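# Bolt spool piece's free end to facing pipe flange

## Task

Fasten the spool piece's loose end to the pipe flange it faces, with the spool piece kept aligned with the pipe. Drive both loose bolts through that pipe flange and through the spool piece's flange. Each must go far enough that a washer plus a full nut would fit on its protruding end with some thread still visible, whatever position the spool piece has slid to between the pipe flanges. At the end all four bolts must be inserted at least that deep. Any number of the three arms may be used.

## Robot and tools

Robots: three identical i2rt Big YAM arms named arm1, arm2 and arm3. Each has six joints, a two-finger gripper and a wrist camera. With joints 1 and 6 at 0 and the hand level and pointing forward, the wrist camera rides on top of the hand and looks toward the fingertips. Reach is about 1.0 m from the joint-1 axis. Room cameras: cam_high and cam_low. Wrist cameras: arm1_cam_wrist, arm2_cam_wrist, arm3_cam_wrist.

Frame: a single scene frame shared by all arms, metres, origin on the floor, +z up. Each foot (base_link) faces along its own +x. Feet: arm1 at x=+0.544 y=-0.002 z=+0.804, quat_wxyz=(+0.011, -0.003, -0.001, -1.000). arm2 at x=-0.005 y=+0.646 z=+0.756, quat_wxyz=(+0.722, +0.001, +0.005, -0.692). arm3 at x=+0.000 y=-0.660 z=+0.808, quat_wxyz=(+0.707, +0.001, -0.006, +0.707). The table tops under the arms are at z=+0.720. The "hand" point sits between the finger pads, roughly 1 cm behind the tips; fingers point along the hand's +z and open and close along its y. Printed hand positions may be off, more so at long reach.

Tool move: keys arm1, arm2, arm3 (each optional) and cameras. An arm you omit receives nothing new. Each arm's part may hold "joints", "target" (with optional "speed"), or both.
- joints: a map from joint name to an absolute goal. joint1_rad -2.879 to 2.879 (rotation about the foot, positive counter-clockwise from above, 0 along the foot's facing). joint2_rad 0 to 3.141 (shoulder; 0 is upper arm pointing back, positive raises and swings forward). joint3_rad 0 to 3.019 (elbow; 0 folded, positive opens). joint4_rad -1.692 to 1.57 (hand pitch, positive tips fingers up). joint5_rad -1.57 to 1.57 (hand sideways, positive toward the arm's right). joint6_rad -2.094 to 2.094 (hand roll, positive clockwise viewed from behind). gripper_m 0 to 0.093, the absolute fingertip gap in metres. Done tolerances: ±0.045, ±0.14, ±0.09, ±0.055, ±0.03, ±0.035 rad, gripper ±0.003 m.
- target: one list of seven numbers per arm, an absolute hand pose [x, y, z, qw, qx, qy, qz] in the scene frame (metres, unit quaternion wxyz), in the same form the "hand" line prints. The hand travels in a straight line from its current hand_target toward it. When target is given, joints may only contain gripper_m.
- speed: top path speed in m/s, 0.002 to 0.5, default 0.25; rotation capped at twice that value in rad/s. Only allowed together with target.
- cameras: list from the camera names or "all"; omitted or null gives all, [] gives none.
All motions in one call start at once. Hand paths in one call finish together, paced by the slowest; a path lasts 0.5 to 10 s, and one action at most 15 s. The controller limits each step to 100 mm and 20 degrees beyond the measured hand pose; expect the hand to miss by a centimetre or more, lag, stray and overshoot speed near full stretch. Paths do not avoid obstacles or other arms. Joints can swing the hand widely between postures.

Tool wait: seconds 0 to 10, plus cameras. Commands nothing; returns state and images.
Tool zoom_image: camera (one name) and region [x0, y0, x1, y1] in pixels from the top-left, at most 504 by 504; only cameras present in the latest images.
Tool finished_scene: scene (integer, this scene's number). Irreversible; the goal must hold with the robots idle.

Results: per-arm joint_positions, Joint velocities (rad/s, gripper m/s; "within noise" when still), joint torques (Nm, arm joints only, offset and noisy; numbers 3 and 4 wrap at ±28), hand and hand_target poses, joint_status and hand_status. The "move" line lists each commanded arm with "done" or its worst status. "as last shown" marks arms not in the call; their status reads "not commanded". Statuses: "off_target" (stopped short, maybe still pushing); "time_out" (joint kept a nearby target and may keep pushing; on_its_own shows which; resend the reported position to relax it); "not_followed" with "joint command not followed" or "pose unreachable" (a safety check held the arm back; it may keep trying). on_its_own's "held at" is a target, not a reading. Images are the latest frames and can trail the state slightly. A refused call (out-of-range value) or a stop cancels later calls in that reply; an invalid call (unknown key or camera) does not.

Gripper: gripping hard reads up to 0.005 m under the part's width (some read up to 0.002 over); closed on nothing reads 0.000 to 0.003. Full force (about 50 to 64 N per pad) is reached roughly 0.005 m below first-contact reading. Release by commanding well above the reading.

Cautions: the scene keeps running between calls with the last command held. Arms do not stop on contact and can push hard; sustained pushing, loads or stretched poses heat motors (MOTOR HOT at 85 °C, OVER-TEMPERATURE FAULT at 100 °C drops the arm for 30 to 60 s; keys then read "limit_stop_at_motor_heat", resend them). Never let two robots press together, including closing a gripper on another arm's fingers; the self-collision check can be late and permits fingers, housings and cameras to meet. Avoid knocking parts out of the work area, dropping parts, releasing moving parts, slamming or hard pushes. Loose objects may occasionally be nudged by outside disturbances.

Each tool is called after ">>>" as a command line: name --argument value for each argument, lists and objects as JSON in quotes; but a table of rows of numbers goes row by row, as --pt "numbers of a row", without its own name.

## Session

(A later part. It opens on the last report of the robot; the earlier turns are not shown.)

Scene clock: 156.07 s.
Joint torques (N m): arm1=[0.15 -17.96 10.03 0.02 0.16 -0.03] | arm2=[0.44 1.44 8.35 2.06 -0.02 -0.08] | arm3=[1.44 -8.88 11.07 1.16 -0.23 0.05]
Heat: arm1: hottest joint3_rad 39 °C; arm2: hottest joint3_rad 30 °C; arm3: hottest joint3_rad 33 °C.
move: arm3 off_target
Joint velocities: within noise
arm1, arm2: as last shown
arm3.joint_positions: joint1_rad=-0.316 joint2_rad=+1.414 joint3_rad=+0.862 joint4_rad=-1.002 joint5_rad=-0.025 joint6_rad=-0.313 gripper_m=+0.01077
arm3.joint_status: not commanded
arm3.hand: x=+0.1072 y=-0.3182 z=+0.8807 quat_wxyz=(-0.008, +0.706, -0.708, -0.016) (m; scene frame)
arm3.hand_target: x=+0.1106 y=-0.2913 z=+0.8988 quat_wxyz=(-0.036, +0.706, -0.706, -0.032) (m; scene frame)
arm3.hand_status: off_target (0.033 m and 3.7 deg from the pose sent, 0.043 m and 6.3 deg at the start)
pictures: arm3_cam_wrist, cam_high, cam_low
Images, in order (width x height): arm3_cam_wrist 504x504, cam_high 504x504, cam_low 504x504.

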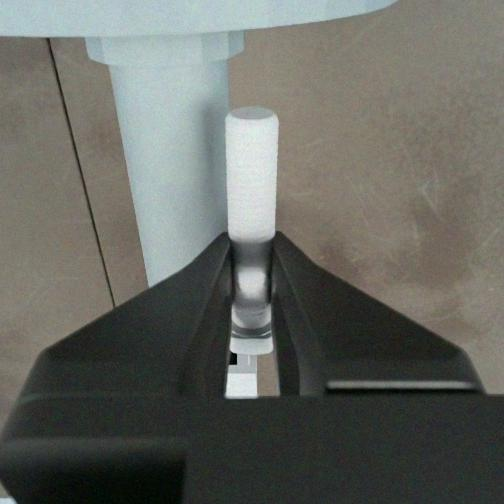

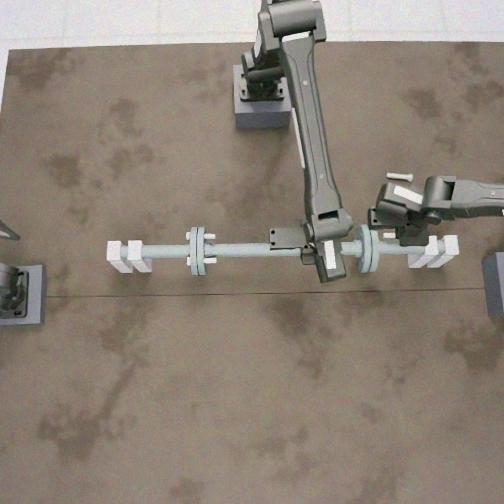

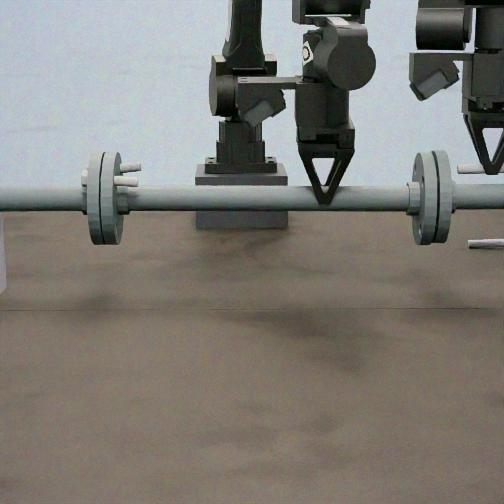

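>>> move --arm3 '{"target":[0.111,-0.265,0.899,-0.036,0.7063,-0.7063,-0.032],"speed":0.04}' --cameras '["arm3_cam_wrist","cam_high","cam_low"]'

>>> zoom_image --camera "cam_low" --region '[354, 100, 504, 280]'

>>> zoom_image --camera "cam_high" --region '[330, 180, 450, 300]'

Scene clock: 161.83 s.
Joint torques (N m): arm1=[0.21 -17.96 10.04 -0.01 0.15 -0.03] | arm2=[0.44 1.49 8.35 2.06 -0.02 -0.08] | arm3=[1.61 -9.47 11.86 0.96 -0.17 0.09]
Heat: arm1: hottest joint3_rad 39 °C; arm2: hottest joint3_rad 30 °C; arm3: hottest joint3_rad 33 °C.
move: arm3 off_target
Joint velocities: within noise
arm1, arm2: as last shown
arm3.joint_positions: joint1_rad=-0.299 joint2_rad=+1.470 joint3_rad=+0.915 joint4_rad=-1.002 joint5_rad=-0.025 joint6_rad=-0.295 gripper_m=+0.01076
arm3.joint_status: not commanded
arm3.hand: x=+0.1075 y=-0.2971 z=+0.8790 quat_wxyz=(-0.006, +0.706, -0.708, -0.015) (m; scene frame)
arm3.hand_target: x=+0.1104 y=-0.2668 z=+0.8999 quat_wxyz=(-0.036, +0.706, -0.706, -0.032) (m; scene frame)
arm3.hand_status: off_target (0.038 m and 3.9 deg from the pose sent, 0.056 m and 3.7 deg at the start)
pictures: arm3_cam_wrist, cam_high, cam_low
Images, in order (width x height): arm3_cam_wrist 504x504, cam_high 504x504, cam_low 504x504.

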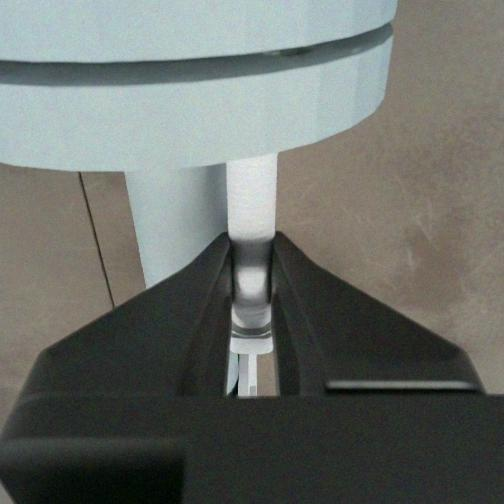

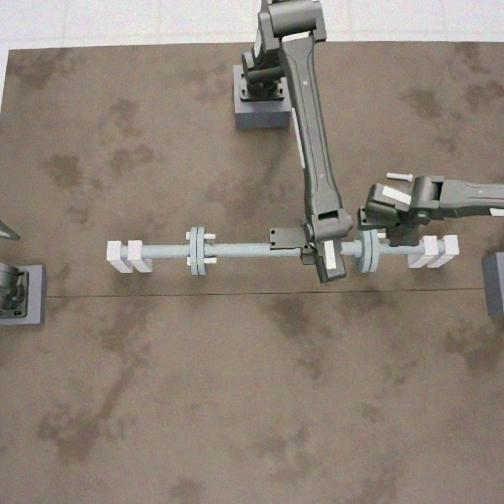

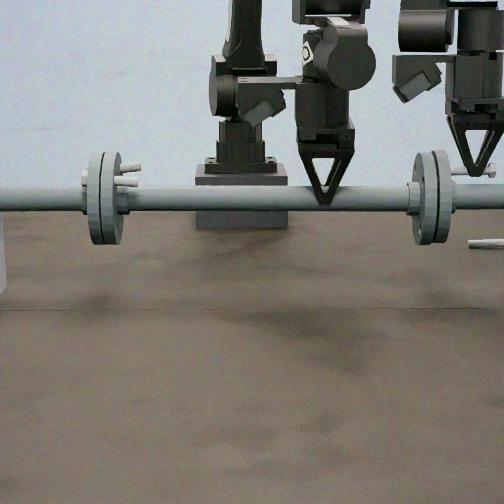

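Scaled by 2.800 from the camera's 504x504 image, which has a finer 720x720 frame.

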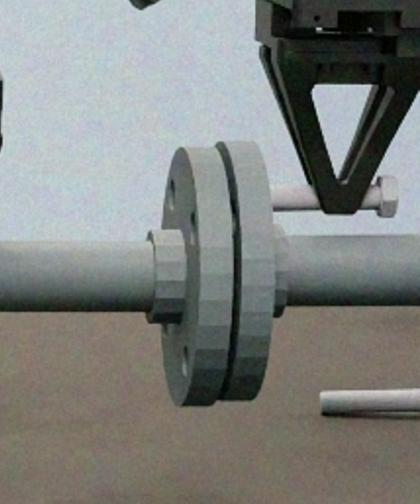

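Scaled by 4.200 from the camera's 504x504 image, which has a finer 720x720 frame.

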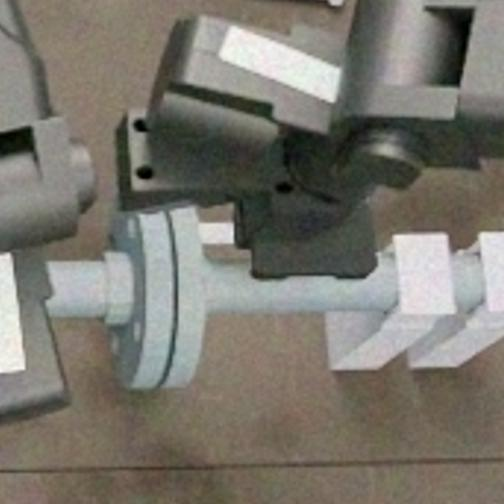

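>>> move --arm3 '{"target":[0.111,-0.241,0.901,-0.036,0.7063,-0.7063,-0.032],"speed":0.04}' --cameras '["arm3_cam_wrist","cam_high","cam_low"]'

>>> zoom_image --camera "cam_low" --region '[354, 100, 504, 280]'

>>> zoom_image --camera "cam_high" --region '[330, 180, 450, 300]'

Scene clock: 167.00 s.
Joint torques (N m): arm1=[0.26 -18.02 10.06 0.02 0.15 -0.03] | arm2=[0.44 1.44 8.35 2.06 -0.02 -0.08] | arm3=[2.32 -9.52 14.19 1.65 -0.39 0.07]
Heat: arm1: hottest joint3_rad 39 °C; arm2: hottest joint3_rad 30 °C; arm3: hottest joint3_rad 34 °C.
move: arm3 off_target
Joint velocities: within noise
arm1, arm2: as last shown
arm3.joint_positions: joint1_rad=-0.293 joint2_rad=+1.510 joint3_rad=+0.946 joint4_rad=-1.042 joint5_rad=-0.019 joint6_rad=-0.279 gripper_m=+0.01076
arm3.joint_status: not commanded
arm3.hand: x=+0.1066 y=-0.2955 z=+0.8744 quat_wxyz=(+0.014, +0.702, -0.712, -0.001) (m; scene frame)
arm3.hand_target: x=+0.1094 y=-0.2456 z=+0.9039 quat_wxyz=(-0.036, +0.707, -0.706, -0.033) (m; scene frame)
arm3.hand_status: off_target (0.061 m and 6.8 deg from the pose sent, 0.060 m and 3.9 deg at the start)
pictures: arm3_cam_wrist, cam_high, cam_low
Images, in order (width x height): arm3_cam_wrist 504x504, cam_high 504x504, cam_low 504x504.

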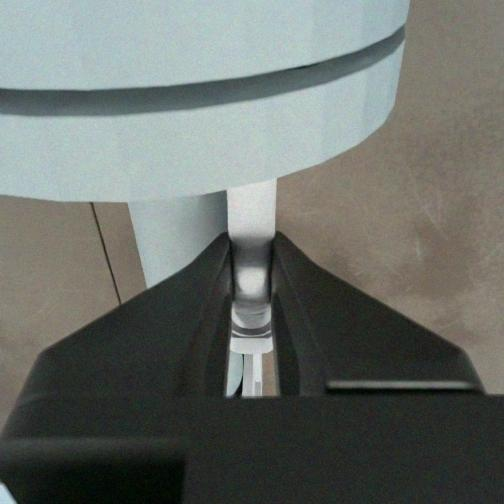

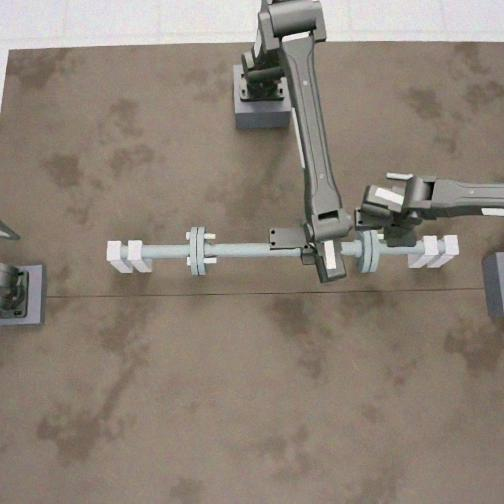

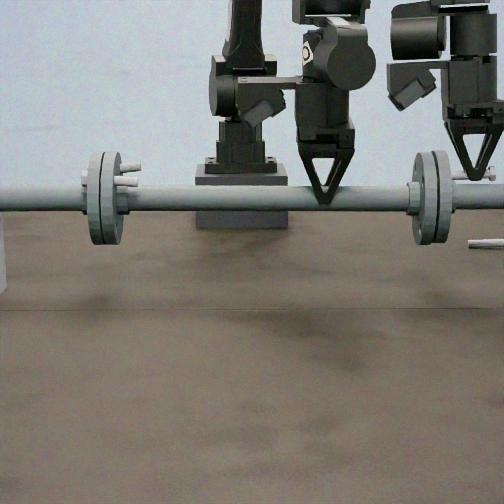

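Scaled by 2.800 from the camera's 504x504 image, which has a finer 720x720 frame.

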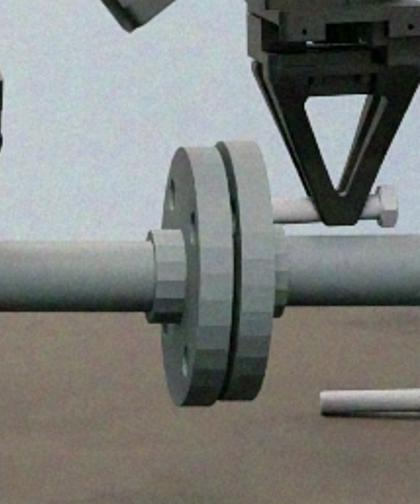

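Scaled by 4.200 from the camera's 504x504 image, which has a finer 720x720 frame.

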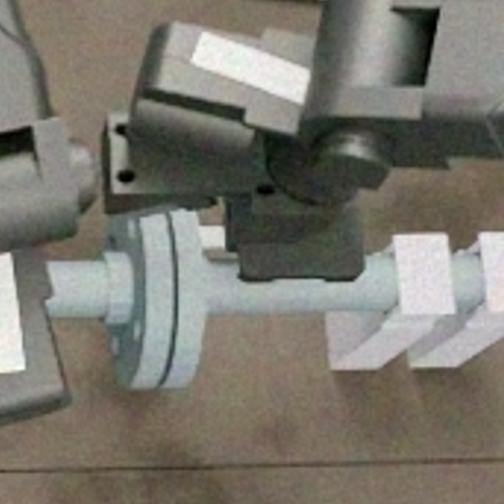

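>>> move --arm1 '{"target":[0.053,-0.107,0.888,0,0.7071,-0.7071,0],"speed":0.05}' --arm3 '{"target":[0.111,-0.265,0.901,-0.036,0.7063,-0.7063,-0.032],"speed":0.05}' --cameras '["cam_high","cam_low"]'

>>> zoom_image --camera "cam_low" --region '[354, 100, 504, 280]'

>>> zoom_image --camera "cam_high" --region '[330, 180, 450, 300]'

Scene clock: 173.13 s.
Joint torques (N m): arm1=[0.38 -18.08 9.88 -0.09 0.15 -0.01] | arm2=[0.38 1.44 8.35 2.07 -0.02 -0.08] | arm3=[1.08 -13.1 9.73 2.06 -0.36 -0.11]
Heat: arm1: hottest joint3_rad 39 °C; arm2: hottest joint3_rad 30 °C; arm3: hottest joint3_rad 35 °C.
move: arm1 off_target; arm3 off_target
Joint velocities: within noise
arm1.joint_positions: joint1_rad=+0.196 joint2_rad=+1.791 joint3_rad=+1.259 joint4_rad=-1.122 joint5_rad=-0.003 joint6_rad=+1.789 gripper_m=+0.03106
arm1.joint_status: not commanded
arm1.hand: x=+0.0762 y=-0.1057 z=+0.8543 quat_wxyz=(+0.031, -0.706, +0.707, -0.022) (m; scene frame)
arm1.hand_target: x=+0.0546 y=-0.1066 z=+0.8883 quat_wxyz=(+0.000, -0.707, +0.707, +0.000) (m; scene frame)
arm1.hand_status: off_target (0.041 m and 4.4 deg from the pose sent, 0.045 m and 4.5 deg at the start)
arm2.joint_positions: joint1_rad=-0.240 joint2_rad=+0.590 joint3_rad=+1.323 joint4_rad=-1.428 joint5_rad=-0.024 joint6_rad=-0.286 gripper_m=+0.09396
arm2.joint_status: not commanded
arm2.hand: x=-0.0419 y=+0.4280 z=+1.2502 quat_wxyz=(-0.225, -0.608, -0.673, +0.356) (m; scene frame)
arm2.hand_target: x=-0.0415 y=+0.4295 z=+1.2610 quat_wxyz=(-0.231, -0.604, -0.669, +0.366) (m; scene frame)
arm2.hand_status: not commanded
arm3.joint_positions: joint1_rad=-0.293 joint2_rad=+1.506 joint3_rad=+0.946 joint4_rad=-1.042 joint5_rad=-0.019 joint6_rad=-0.279 gripper_m=+0.01076
arm3.joint_status: not commanded
arm3.hand: x=+0.1067 y=-0.2953 z=+0.8761 quat_wxyz=(+0.013, +0.702, -0.712, -0.002) (m; scene frame)
arm3.hand_target: x=+0.1105 y=-0.2667 z=+0.9024 quat_wxyz=(-0.036, +0.706, -0.706, -0.032) (m; scene frame)
arm3.hand_status: off_target (0.039 m and 6.6 deg from the pose sent, 0.041 m and 6.8 deg at the start)
pictures: cam_high, cam_low
Images, in order (width x height): cam_high 504x504, cam_low 504x504.

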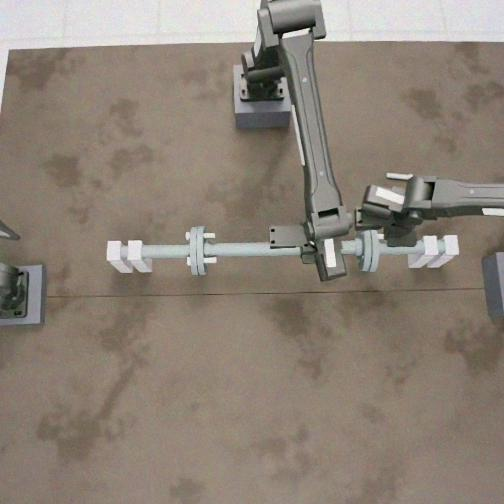

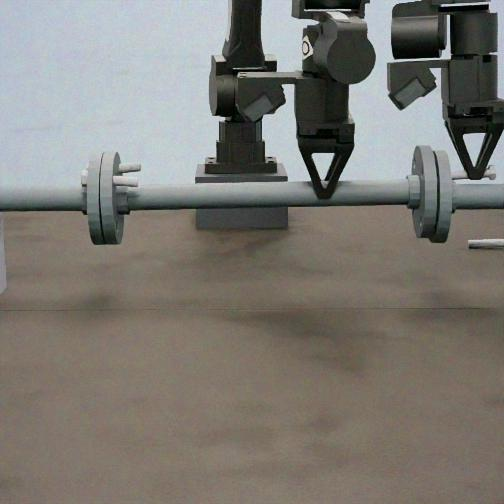

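Scaled by 2.800 from the camera's 504x504 image, which has a finer 720x720 frame.

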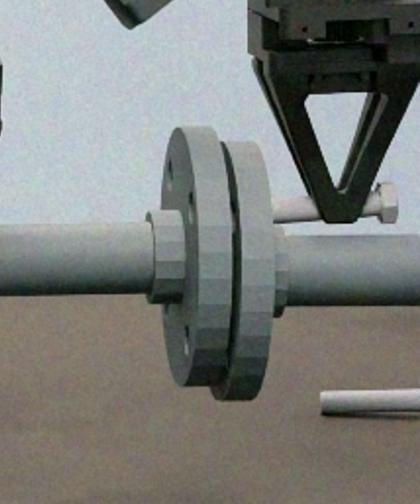

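Scaled by 4.200 from the camera's 504x504 image, which has a finer 720x720 frame.

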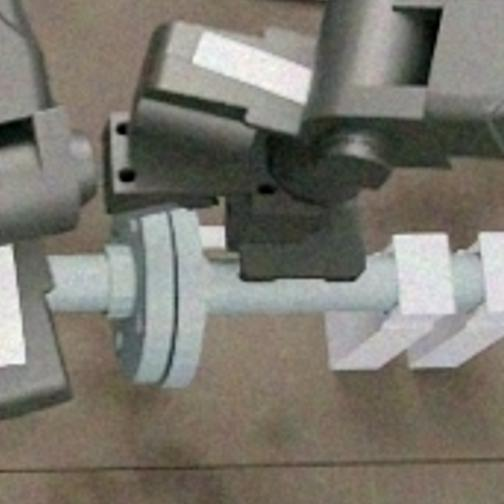

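>>> move --arm1 '{"target":[0.047,-0.107,0.878,0,0.7071,-0.7071,0],"speed":0.05}' --cameras '["cam_high","cam_low"]'

>>> zoom_image --camera "cam_low" --region '[354, 100, 504, 280]'

>>> zoom_image --camera "cam_high" --region '[330, 180, 450, 300]'

Scene clock: 177.57 s.
Joint torques (N m): arm1=[0.15 -16.44 10.32 0.58 0.15 -0.03] | arm2=[0.44 1.44 8.35 2.06 -0.02 -0.08] | arm3=[1.2 -13.16 9.73 2.06 -0.37 -0.11]
Heat: arm1: hottest joint3_rad 40 °C; arm2: hottest joint3_rad 30 °C; arm3: hottest joint3_rad 35 °C.
move: arm1 off_target
Joint velocities: within noise
arm1.joint_positions: joint1_rad=+0.196 joint2_rad=+1.791 joint3_rad=+1.259 joint4_rad=-1.120 joint5_rad=-0.003 joint6_rad=+1.789 gripper_m=+0.03106
arm1.joint_status: not commanded
arm1.hand: x=+0.0758 y=-0.1058 z=+0.8543 quat_wxyz=(+0.030, -0.706, +0.707, -0.022) (m; scene frame)
arm1.hand_target: x=+0.0487 y=-0.1066 z=+0.8789 quat_wxyz=(+0.000, -0.707, +0.707, +0.000) (m; scene frame)
arm1.hand_status: off_target (0.037 m and 4.3 deg from the pose sent, 0.038 m and 4.4 deg at the start)
arm2, arm3: as last shown
pictures: cam_high, cam_low
Images, in order (width x height): cam_high 504x504, cam_low 504x504.

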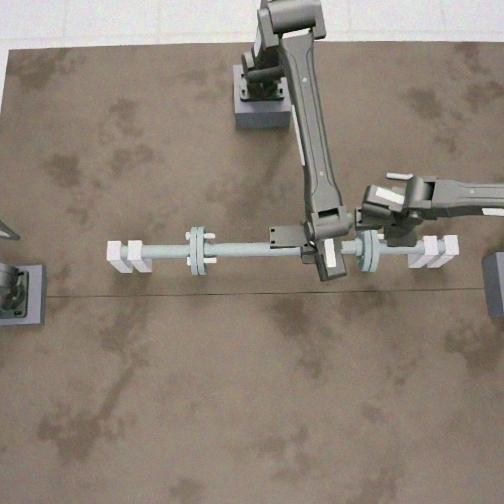

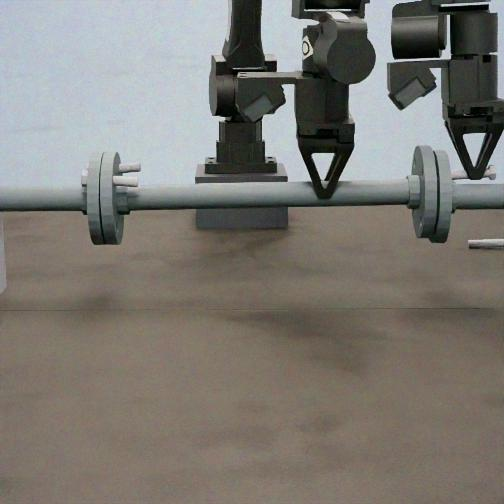

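Scaled by 2.800 from the camera's 504x504 image, which has a finer 720x720 frame.

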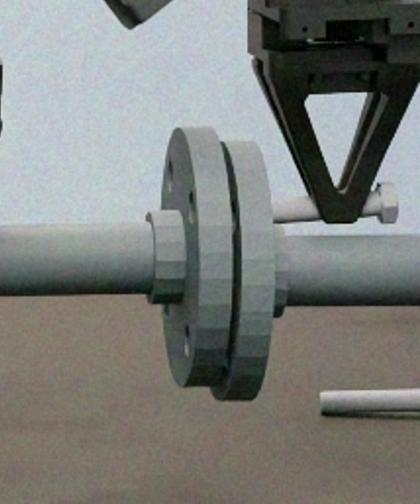

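Scaled by 4.200 from the camera's 504x504 image, which has a finer 720x720 frame.

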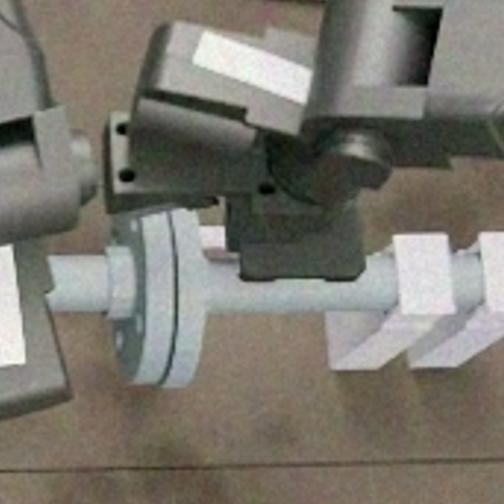

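>>> move --arm3 '{"target":[0.111,-0.262,0.899,-0.055,0.705,-0.705,-0.051],"speed":0.05}' --arm1 '{"target":[0.045,-0.107,0.873,0,0.7071,-0.7071,0],"speed":0.05}' --cameras '["cam_high","cam_low"]'

>>> zoom_image --camera "cam_low" --region '[354, 100, 504, 280]'

>>> zoom_image --camera "cam_high" --region '[330, 180, 450, 300]'

Scene clock: 182.33 s.
Joint torques (N m): arm1=[0.03 -15.68 10.36 0.68 0.15 -0.06] | arm2=[0.44 1.44 8.36 2.06 -0.02 -0.08] | arm3=[0.79 -12.69 9.42 2.91 -0.86 -0.15]
Heat: arm1: hottest joint3_rad 40 °C; arm2: hottest joint3_rad 30 °C; arm3: hottest joint3_rad 35 °C.
move: arm1 off_target; arm3 off_target
Joint velocities: within noise
arm1.joint_positions: joint1_rad=+0.195 joint2_rad=+1.791 joint3_rad=+1.259 joint4_rad=-1.111 joint5_rad=-0.003 joint6_rad=+1.789 gripper_m=+0.03106
arm1.joint_status: not commanded
arm1.hand: x=+0.0736 y=-0.1061 z=+0.8541 quat_wxyz=(+0.026, -0.706, +0.707, -0.019) (m; scene frame)
arm1.hand_target: x=+0.0465 y=-0.1065 z=+0.8739 quat_wxyz=(+0.000, -0.707, +0.707, +0.000) (m; scene frame)
arm1.hand_status: off_target (0.034 m and 3.7 deg from the pose sent, 0.036 m and 4.3 deg at the start)
arm2: as last shown
arm3.joint_positions: joint1_rad=-0.293 joint2_rad=+1.482 joint3_rad=+0.921 joint4_rad=-1.003 joint5_rad=-0.021 joint6_rad=-0.279 gripper_m=+0.01076
arm3.joint_status: not commanded
arm3.hand: x=+0.1063 y=-0.2951 z=+0.8765 quat_wxyz=(-0.004, +0.702, -0.712, -0.012) (m; scene frame)
arm3.hand_target: x=+0.1106 y=-0.2639 z=+0.9012 quat_wxyz=(-0.055, +0.706, -0.705, -0.051) (m; scene frame)
arm3.hand_status: off_target (0.040 m and 7.4 deg from the pose sent, 0.041 m and 9.6 deg at the start)
pictures: cam_high, cam_low
Images, in order (width x height): cam_high 504x504, cam_low 504x504.

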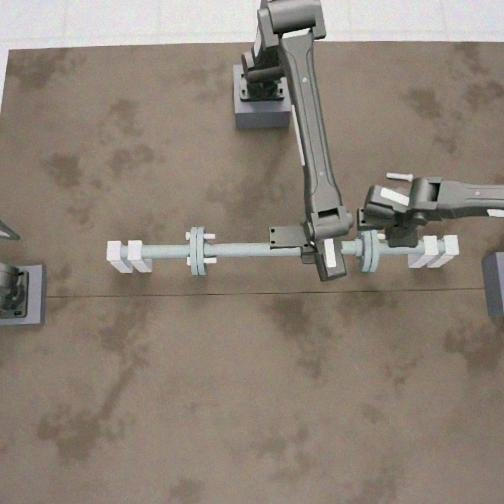

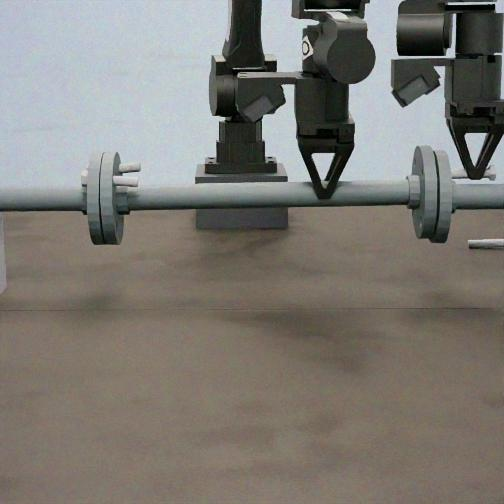

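Scaled by 2.800 from the camera's 504x504 image, which has a finer 720x720 frame.

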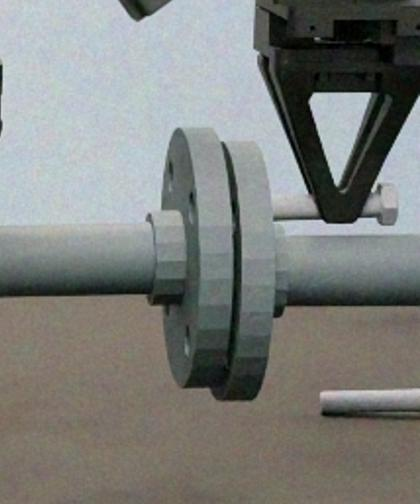

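Scaled by 4.200 from the camera's 504x504 image, which has a finer 720x720 frame.

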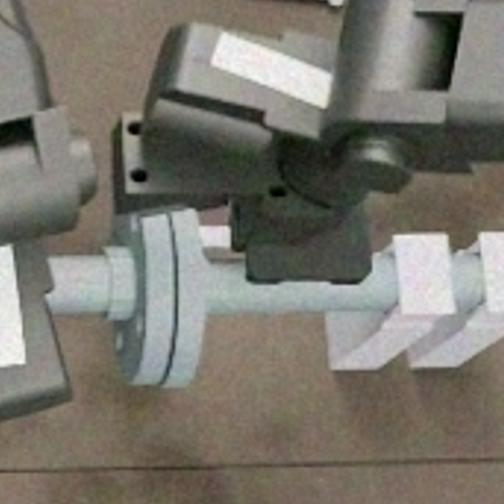

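>>> move --arm3 '{"target":[0.111,-0.252,0.897,-0.055,0.705,-0.705,-0.051],"speed":0.03}' --arm1 '{"target":[0.045,-0.107,0.868,0,0.7071,-0.7071,0],"speed":0.02}' --cameras '["cam_high","cam_low"]'

>>> zoom_image --camera "cam_low" --region '[354, 100, 504, 280]'

>>> zoom_image --camera "cam_high" --region '[330, 180, 450, 300]'

Scene clock: 187.23 s.
Joint torques (N m): arm1=[0.21 -15.62 9.96 0.84 0.15 -0.06] | arm2=[0.38 1.44 8.35 2.06 -0.03 -0.08] | arm3=[1.38 -10.64 10.97 2.97 -0.87 -0.08]
Heat: arm1: hottest joint3_rad 40 °C; arm2: hottest joint3_rad 30 °C; arm3: hottest joint3_rad 35 °C.
move: arm1 off_target; arm3 off_target
Joint velocities: within noise
arm1.joint_positions: joint1_rad=+0.194 joint2_rad=+1.798 joint3_rad=+1.259 joint4_rad=-1.102 joint5_rad=-0.003 joint6_rad=+1.790 gripper_m=+0.03106
arm1.joint_status: not commanded
arm1.hand: x=+0.0718 y=-0.1061 z=+0.8510 quat_wxyz=(+0.025, -0.706, +0.708, -0.018) (m; scene frame)
arm1.hand_target: x=+0.0463 y=-0.1067 z=+0.8687 quat_wxyz=(+0.000, -0.707, +0.707, +0.000) (m; scene frame)
arm1.hand_status: off_target (0.032 m and 3.6 deg from the pose sent, 0.032 m and 3.7 deg at the start)
arm2: as last shown
arm3.joint_positions: joint1_rad=-0.293 joint2_rad=+1.481 joint3_rad=+0.920 joint4_rad=-1.002 joint5_rad=-0.022 joint6_rad=-0.279 gripper_m=+0.01076
arm3.joint_status: not commanded
arm3.hand: x=+0.1063 y=-0.2950 z=+0.8767 quat_wxyz=(-0.004, +0.702, -0.712, -0.012) (m; scene frame)
arm3.hand_target: x=+0.1101 y=-0.2550 z=+0.8999 quat_wxyz=(-0.055, +0.706, -0.705, -0.051) (m; scene frame)
arm3.hand_status: off_target (0.048 m and 7.4 deg from the pose sent, 0.048 m and 7.5 deg at the start)
pictures: cam_high, cam_low
Images, in order (width x height): cam_high 504x504, cam_low 504x504.

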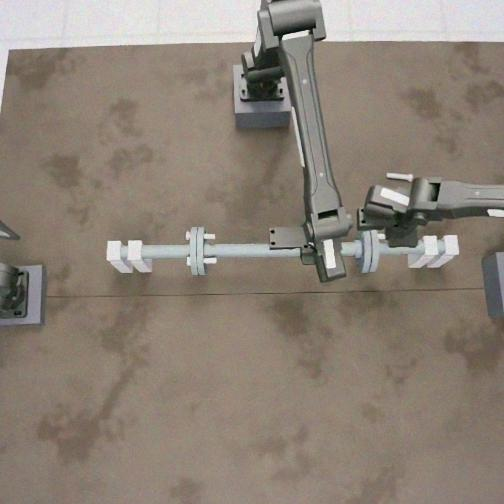

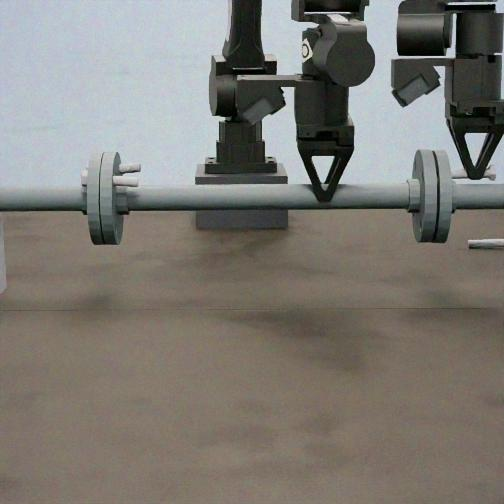

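Scaled by 2.800 from the camera's 504x504 image, which has a finer 720x720 frame.

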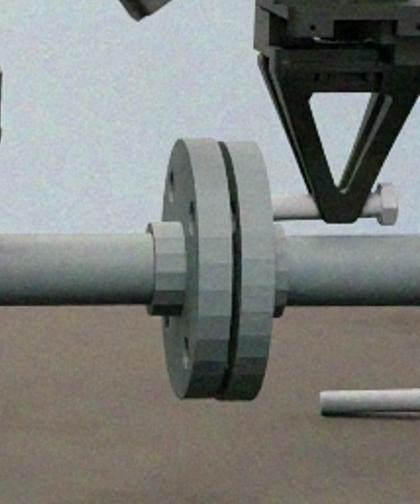

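Scaled by 4.200 from the camera's 504x504 image, which has a finer 720x720 frame.

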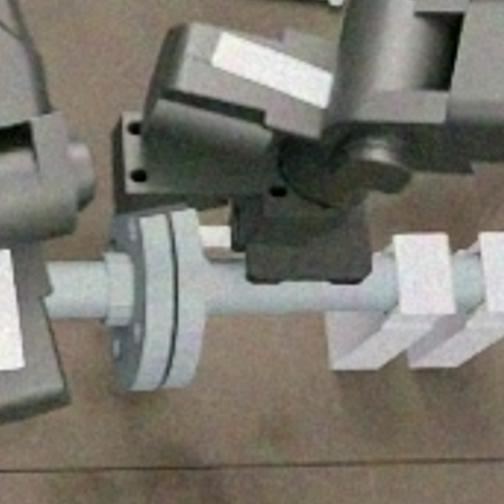

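>>> move --arm3 '{"target":[0.112,-0.235,0.893,-0.055,0.705,-0.705,-0.051],"speed":0.05}' --cameras '["arm3_cam_wrist","cam_low"]'

>>> zoom_image --camera "cam_low" --region '[354, 100, 504, 280]'

Scene clock: 191.37 s.
Joint torques (N m): arm1=[0.15 -15.68 10.02 0.79 0.15 -0.06] | arm2=[0.44 1.44 8.35 2.04 -0.02 -0.08] | arm3=[2.02 -9.76 13.59 2.97 -0.61 0.01]
Heat: arm1: hottest joint3_rad 40 °C; arm2: hottest joint3_rad 30 °C; arm3: hottest joint3_rad 36 °C.
move: arm3 off_target
Joint velocities: within noise
arm1, arm2: as last shown
arm3.joint_positions: joint1_rad=-0.293 joint2_rad=+1.505 joint3_rad=+0.920 joint4_rad=-0.998 joint5_rad=-0.028 joint6_rad=-0.279 gripper_m=+0.01076
arm3.joint_status: not commanded
arm3.hand: x=+0.1050 y=-0.2954 z=+0.8681 quat_wxyz=(+0.006, +0.702, -0.712, -0.010) (m; scene frame)
arm3.hand_target: x=+0.1102 y=-0.2405 z=+0.8976 quat_wxyz=(-0.054, +0.705, -0.705, -0.052) (m; scene frame)
arm3.hand_status: off_target (0.066 m and 8.5 deg from the pose sent, 0.063 m and 7.4 deg at the start)
pictures: arm3_cam_wrist, cam_low
Images, in order (width x height): arm3_cam_wrist 504x504, cam_low 504x504.

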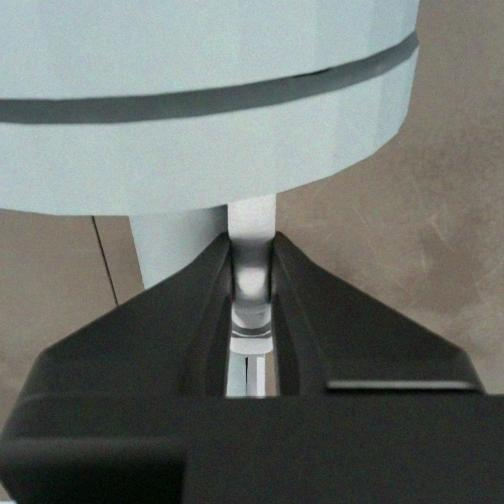

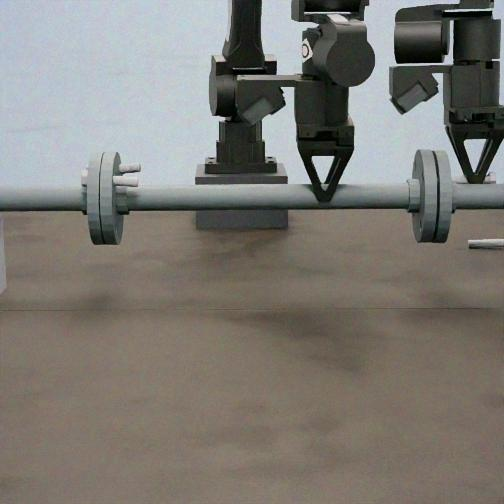

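Scaled by 2.800 from the camera's 504x504 image, which has a finer 720x720 frame.

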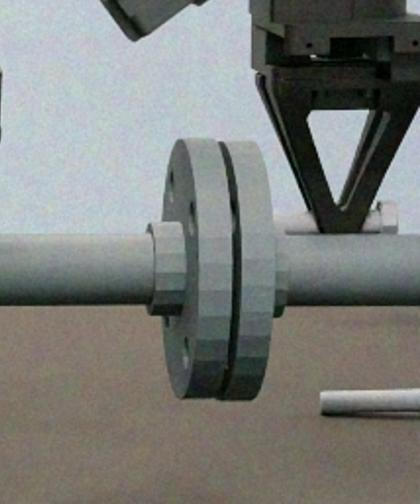

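>>> move --arm3 '{"target":[0.111,-0.282,0.901,-0.040,0.7063,-0.7063,-0.032],"speed":0.08}' --cameras '["arm3_cam_wrist","cam_low","cam_high"]'

>>> zoom_image --camera "cam_low" --region '[354, 100, 504, 280]'

>>> zoom_image --camera "cam_high" --region '[330, 180, 450, 300]'

>>> zoom_image --camera "cam_high" --region '[150, 180, 270, 300]'

>>> zoom_image --camera "cam_low" --region '[20, 100, 170, 280]'

Scene clock: 197.87 s.
Joint torques (N m): arm1=[0.21 -15.62 10 0.8 0.16 -0.06] | arm2=[0.44 1.44 8.36 2.04 -0.02 -0.08] | arm3=[0.5 -11.75 8.76 1.1 -0.23 -0.17]
Heat: arm1: hottest joint3_rad 40 °C; arm2: hottest joint3_rad 31 °C; arm3: hottest joint3_rad 37 °C.
move: arm3 off_target
Joint velocities: within noise
arm1, arm2: as last shown
arm3.joint_positions: joint1_rad=-0.293 joint2_rad=+1.456 joint3_rad=+0.914 joint4_rad=-1.001 joint5_rad=-0.019 joint6_rad=-0.283 gripper_m=+0.01077
arm3.joint_status: not commanded
arm3.hand: x=+0.1064 y=-0.2962 z=+0.8834 quat_wxyz=(-0.013, +0.704, -0.710, -0.016) (m; scene frame)
arm3.hand_target: x=+0.1108 y=-0.2826 z=+0.9012 quat_wxyz=(-0.040, +0.706, -0.706, -0.032) (m; scene frame)
arm3.hand_status: off_target (0.023 m and 3.6 deg from the pose sent, 0.036 m and 5.9 deg at the start)
pictures: arm3_cam_wrist, cam_high, cam_low
Images, in order (width x height): arm3_cam_wrist 504x504, cam_high 504x504, cam_low 504x504.

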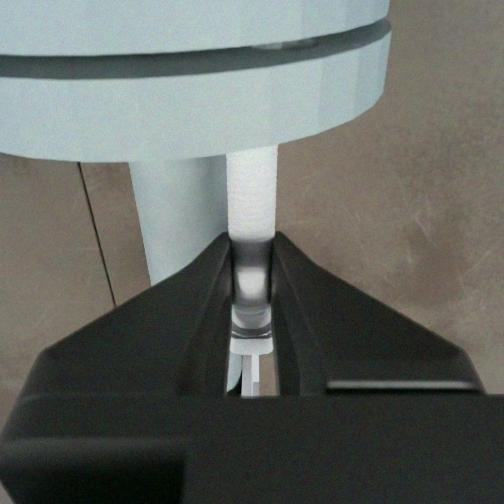

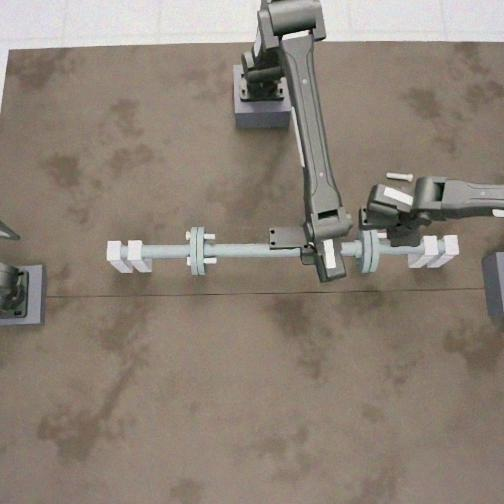

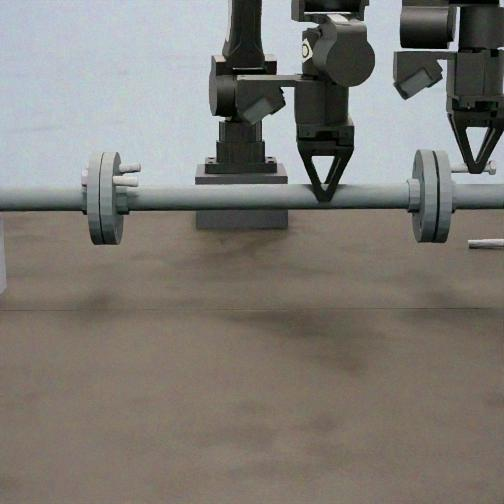

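Scaled by 2.800 from the camera's 504x504 image, which has a finer 720x720 frame.

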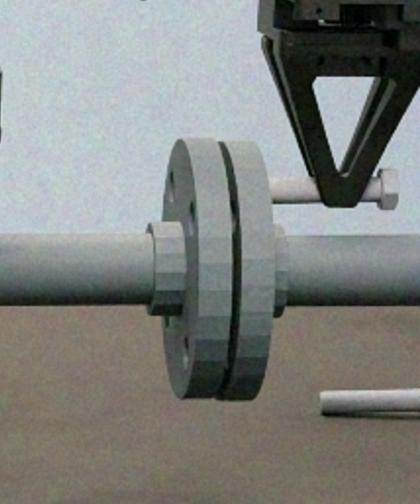

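Scaled by 4.200 from the camera's 504x504 image, which has a finer 720x720 frame.

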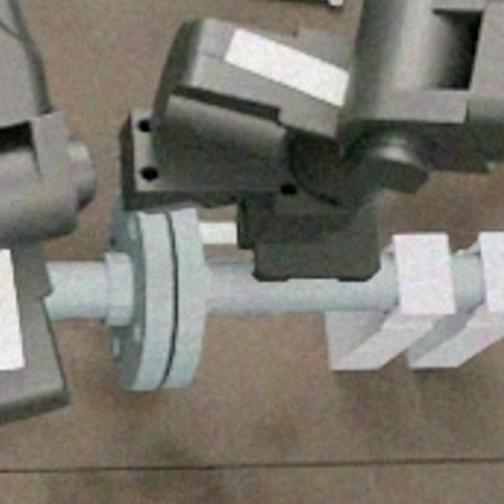

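Scaled by 4.200 from the camera's 504x504 image, which has a finer 720x720 frame.

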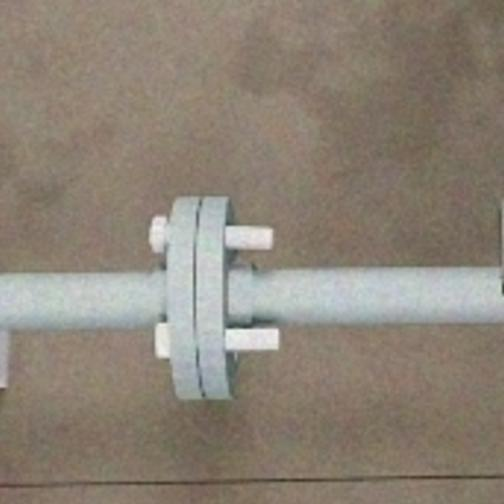

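Scaled by 2.800 from the camera's 504x504 image, which has a finer 720x720 frame.

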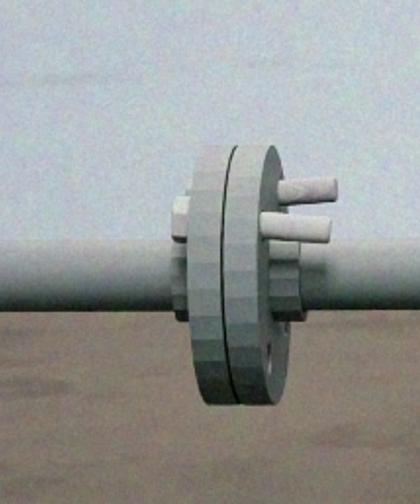

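>>> move --arm3 '{"target":[0.1155,-0.288,0.903,-0.040,0.7063,-0.7063,-0.032],"speed":0.05}' --cameras '[]'

>>> move --arm3 '{"target":[0.1155,-0.258,0.903,-0.040,0.7063,-0.7063,-0.032],"speed":0.05}' --cameras '["arm3_cam_wrist","cam_low","cam_high"]'

>>> zoom_image --camera "cam_low" --region '[354, 100, 504, 280]'

>>> zoom_image --camera "cam_high" --region '[330, 180, 450, 300]'

Scene clock: 205.00 s.
Joint torques (N m): arm1=[0.21 -15.68 9.98 0.8 0.15 -0.06] | arm2=[0.5 1.49 8.36 2.06 -0.02 -0.08] | arm3=[-0.09 -11.69 8.27 0.96 -0.29 -0.16]
Heat: arm1: hottest joint3_rad 41 °C; arm2: hottest joint3_rad 31 °C; arm3: hottest joint3_rad 37 °C.
move: arm3 off_target
Joint velocities: within noise
arm1, arm2: as last shown
arm3.joint_positions: joint1_rad=-0.302 joint2_rad=+1.444 joint3_rad=+0.912 joint4_rad=-1.001 joint5_rad=-0.019 joint6_rad=-0.301 gripper_m=+0.01077
arm3.joint_status: not commanded
arm3.hand: x=+0.1096 y=-0.2972 z=+0.8874 quat_wxyz=(-0.018, +0.707, -0.707, -0.018) (m; scene frame)
arm3.hand_target: x=+0.1153 y=-0.2884 z=+0.9030 quat_wxyz=(-0.040, +0.706, -0.706, -0.032) (m; scene frame)
arm3.hand_status: off_target (0.019 m and 2.9 deg from the pose sent, 0.023 m and 3.6 deg at the start)
pictures: none
No camera images: "cameras" was empty.

Scene clock: 206.13 s.
Joint torques (N m): arm1=[0.15 -15.62 9.98 0.77 0.15 -0.06] | arm2=[0.44 1.44 8.35 2.04 -0.02 -0.08] | arm3=[1.32 -9.64 12.92 1.03 -0.28 0.06]
Heat: arm1: hottest joint3_rad 41 °C; arm2: hottest joint3_rad 31 °C; arm3: hottest joint3_rad 37 °C.
move: arm3 off_target
Joint velocities: within noise
arm1, arm2: as last shown
arm3.joint_positions: joint1_rad=-0.302 joint2_rad=+1.477 joint3_rad=+0.924 joint4_rad=-1.011 joint5_rad=-0.019 joint6_rad=-0.300 gripper_m=+0.01077
arm3.joint_status: not commanded
arm3.hand: x=+0.1097 y=-0.2965 z=+0.8791 quat_wxyz=(-0.004, +0.707, -0.707, -0.011) (m; scene frame)
arm3.hand_target: x=+0.1146 y=-0.2606 z=+0.9044 quat_wxyz=(-0.040, +0.706, -0.706, -0.033) (m; scene frame)
arm3.hand_status: off_target (0.046 m and 4.8 deg from the pose sent, 0.043 m and 2.9 deg at the start)
pictures: arm3_cam_wrist, cam_high, cam_low
Images, in order (width x height): arm3_cam_wrist 504x504, cam_high 504x504, cam_low 504x504.

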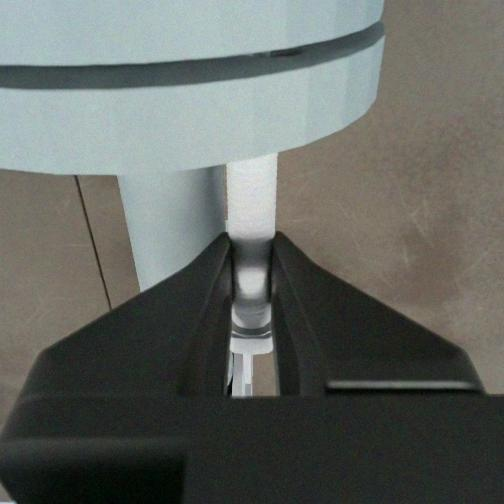

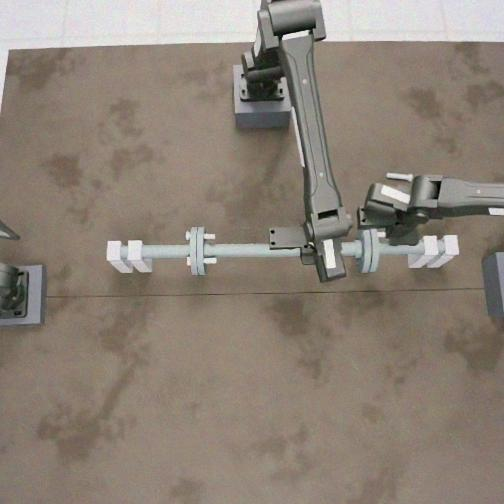

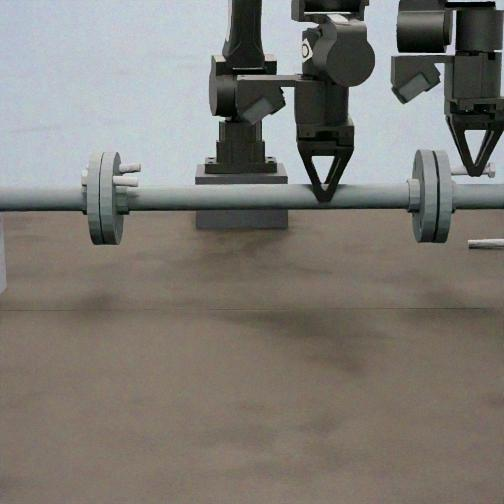

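Scaled by 2.800 from the camera's 504x504 image, which has a finer 720x720 frame.

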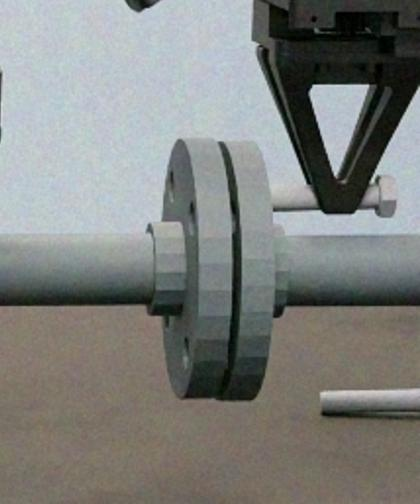

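Scaled by 4.200 from the camera's 504x504 image, which has a finer 720x720 frame.

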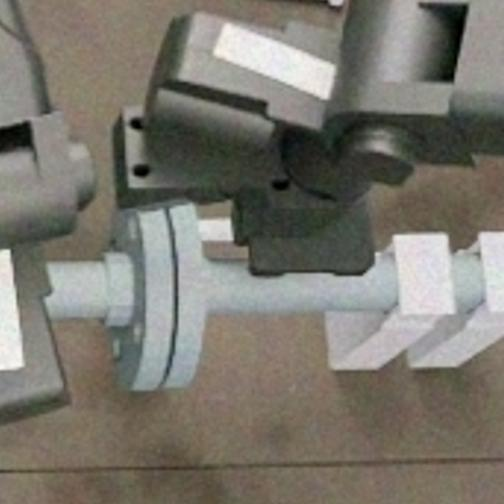

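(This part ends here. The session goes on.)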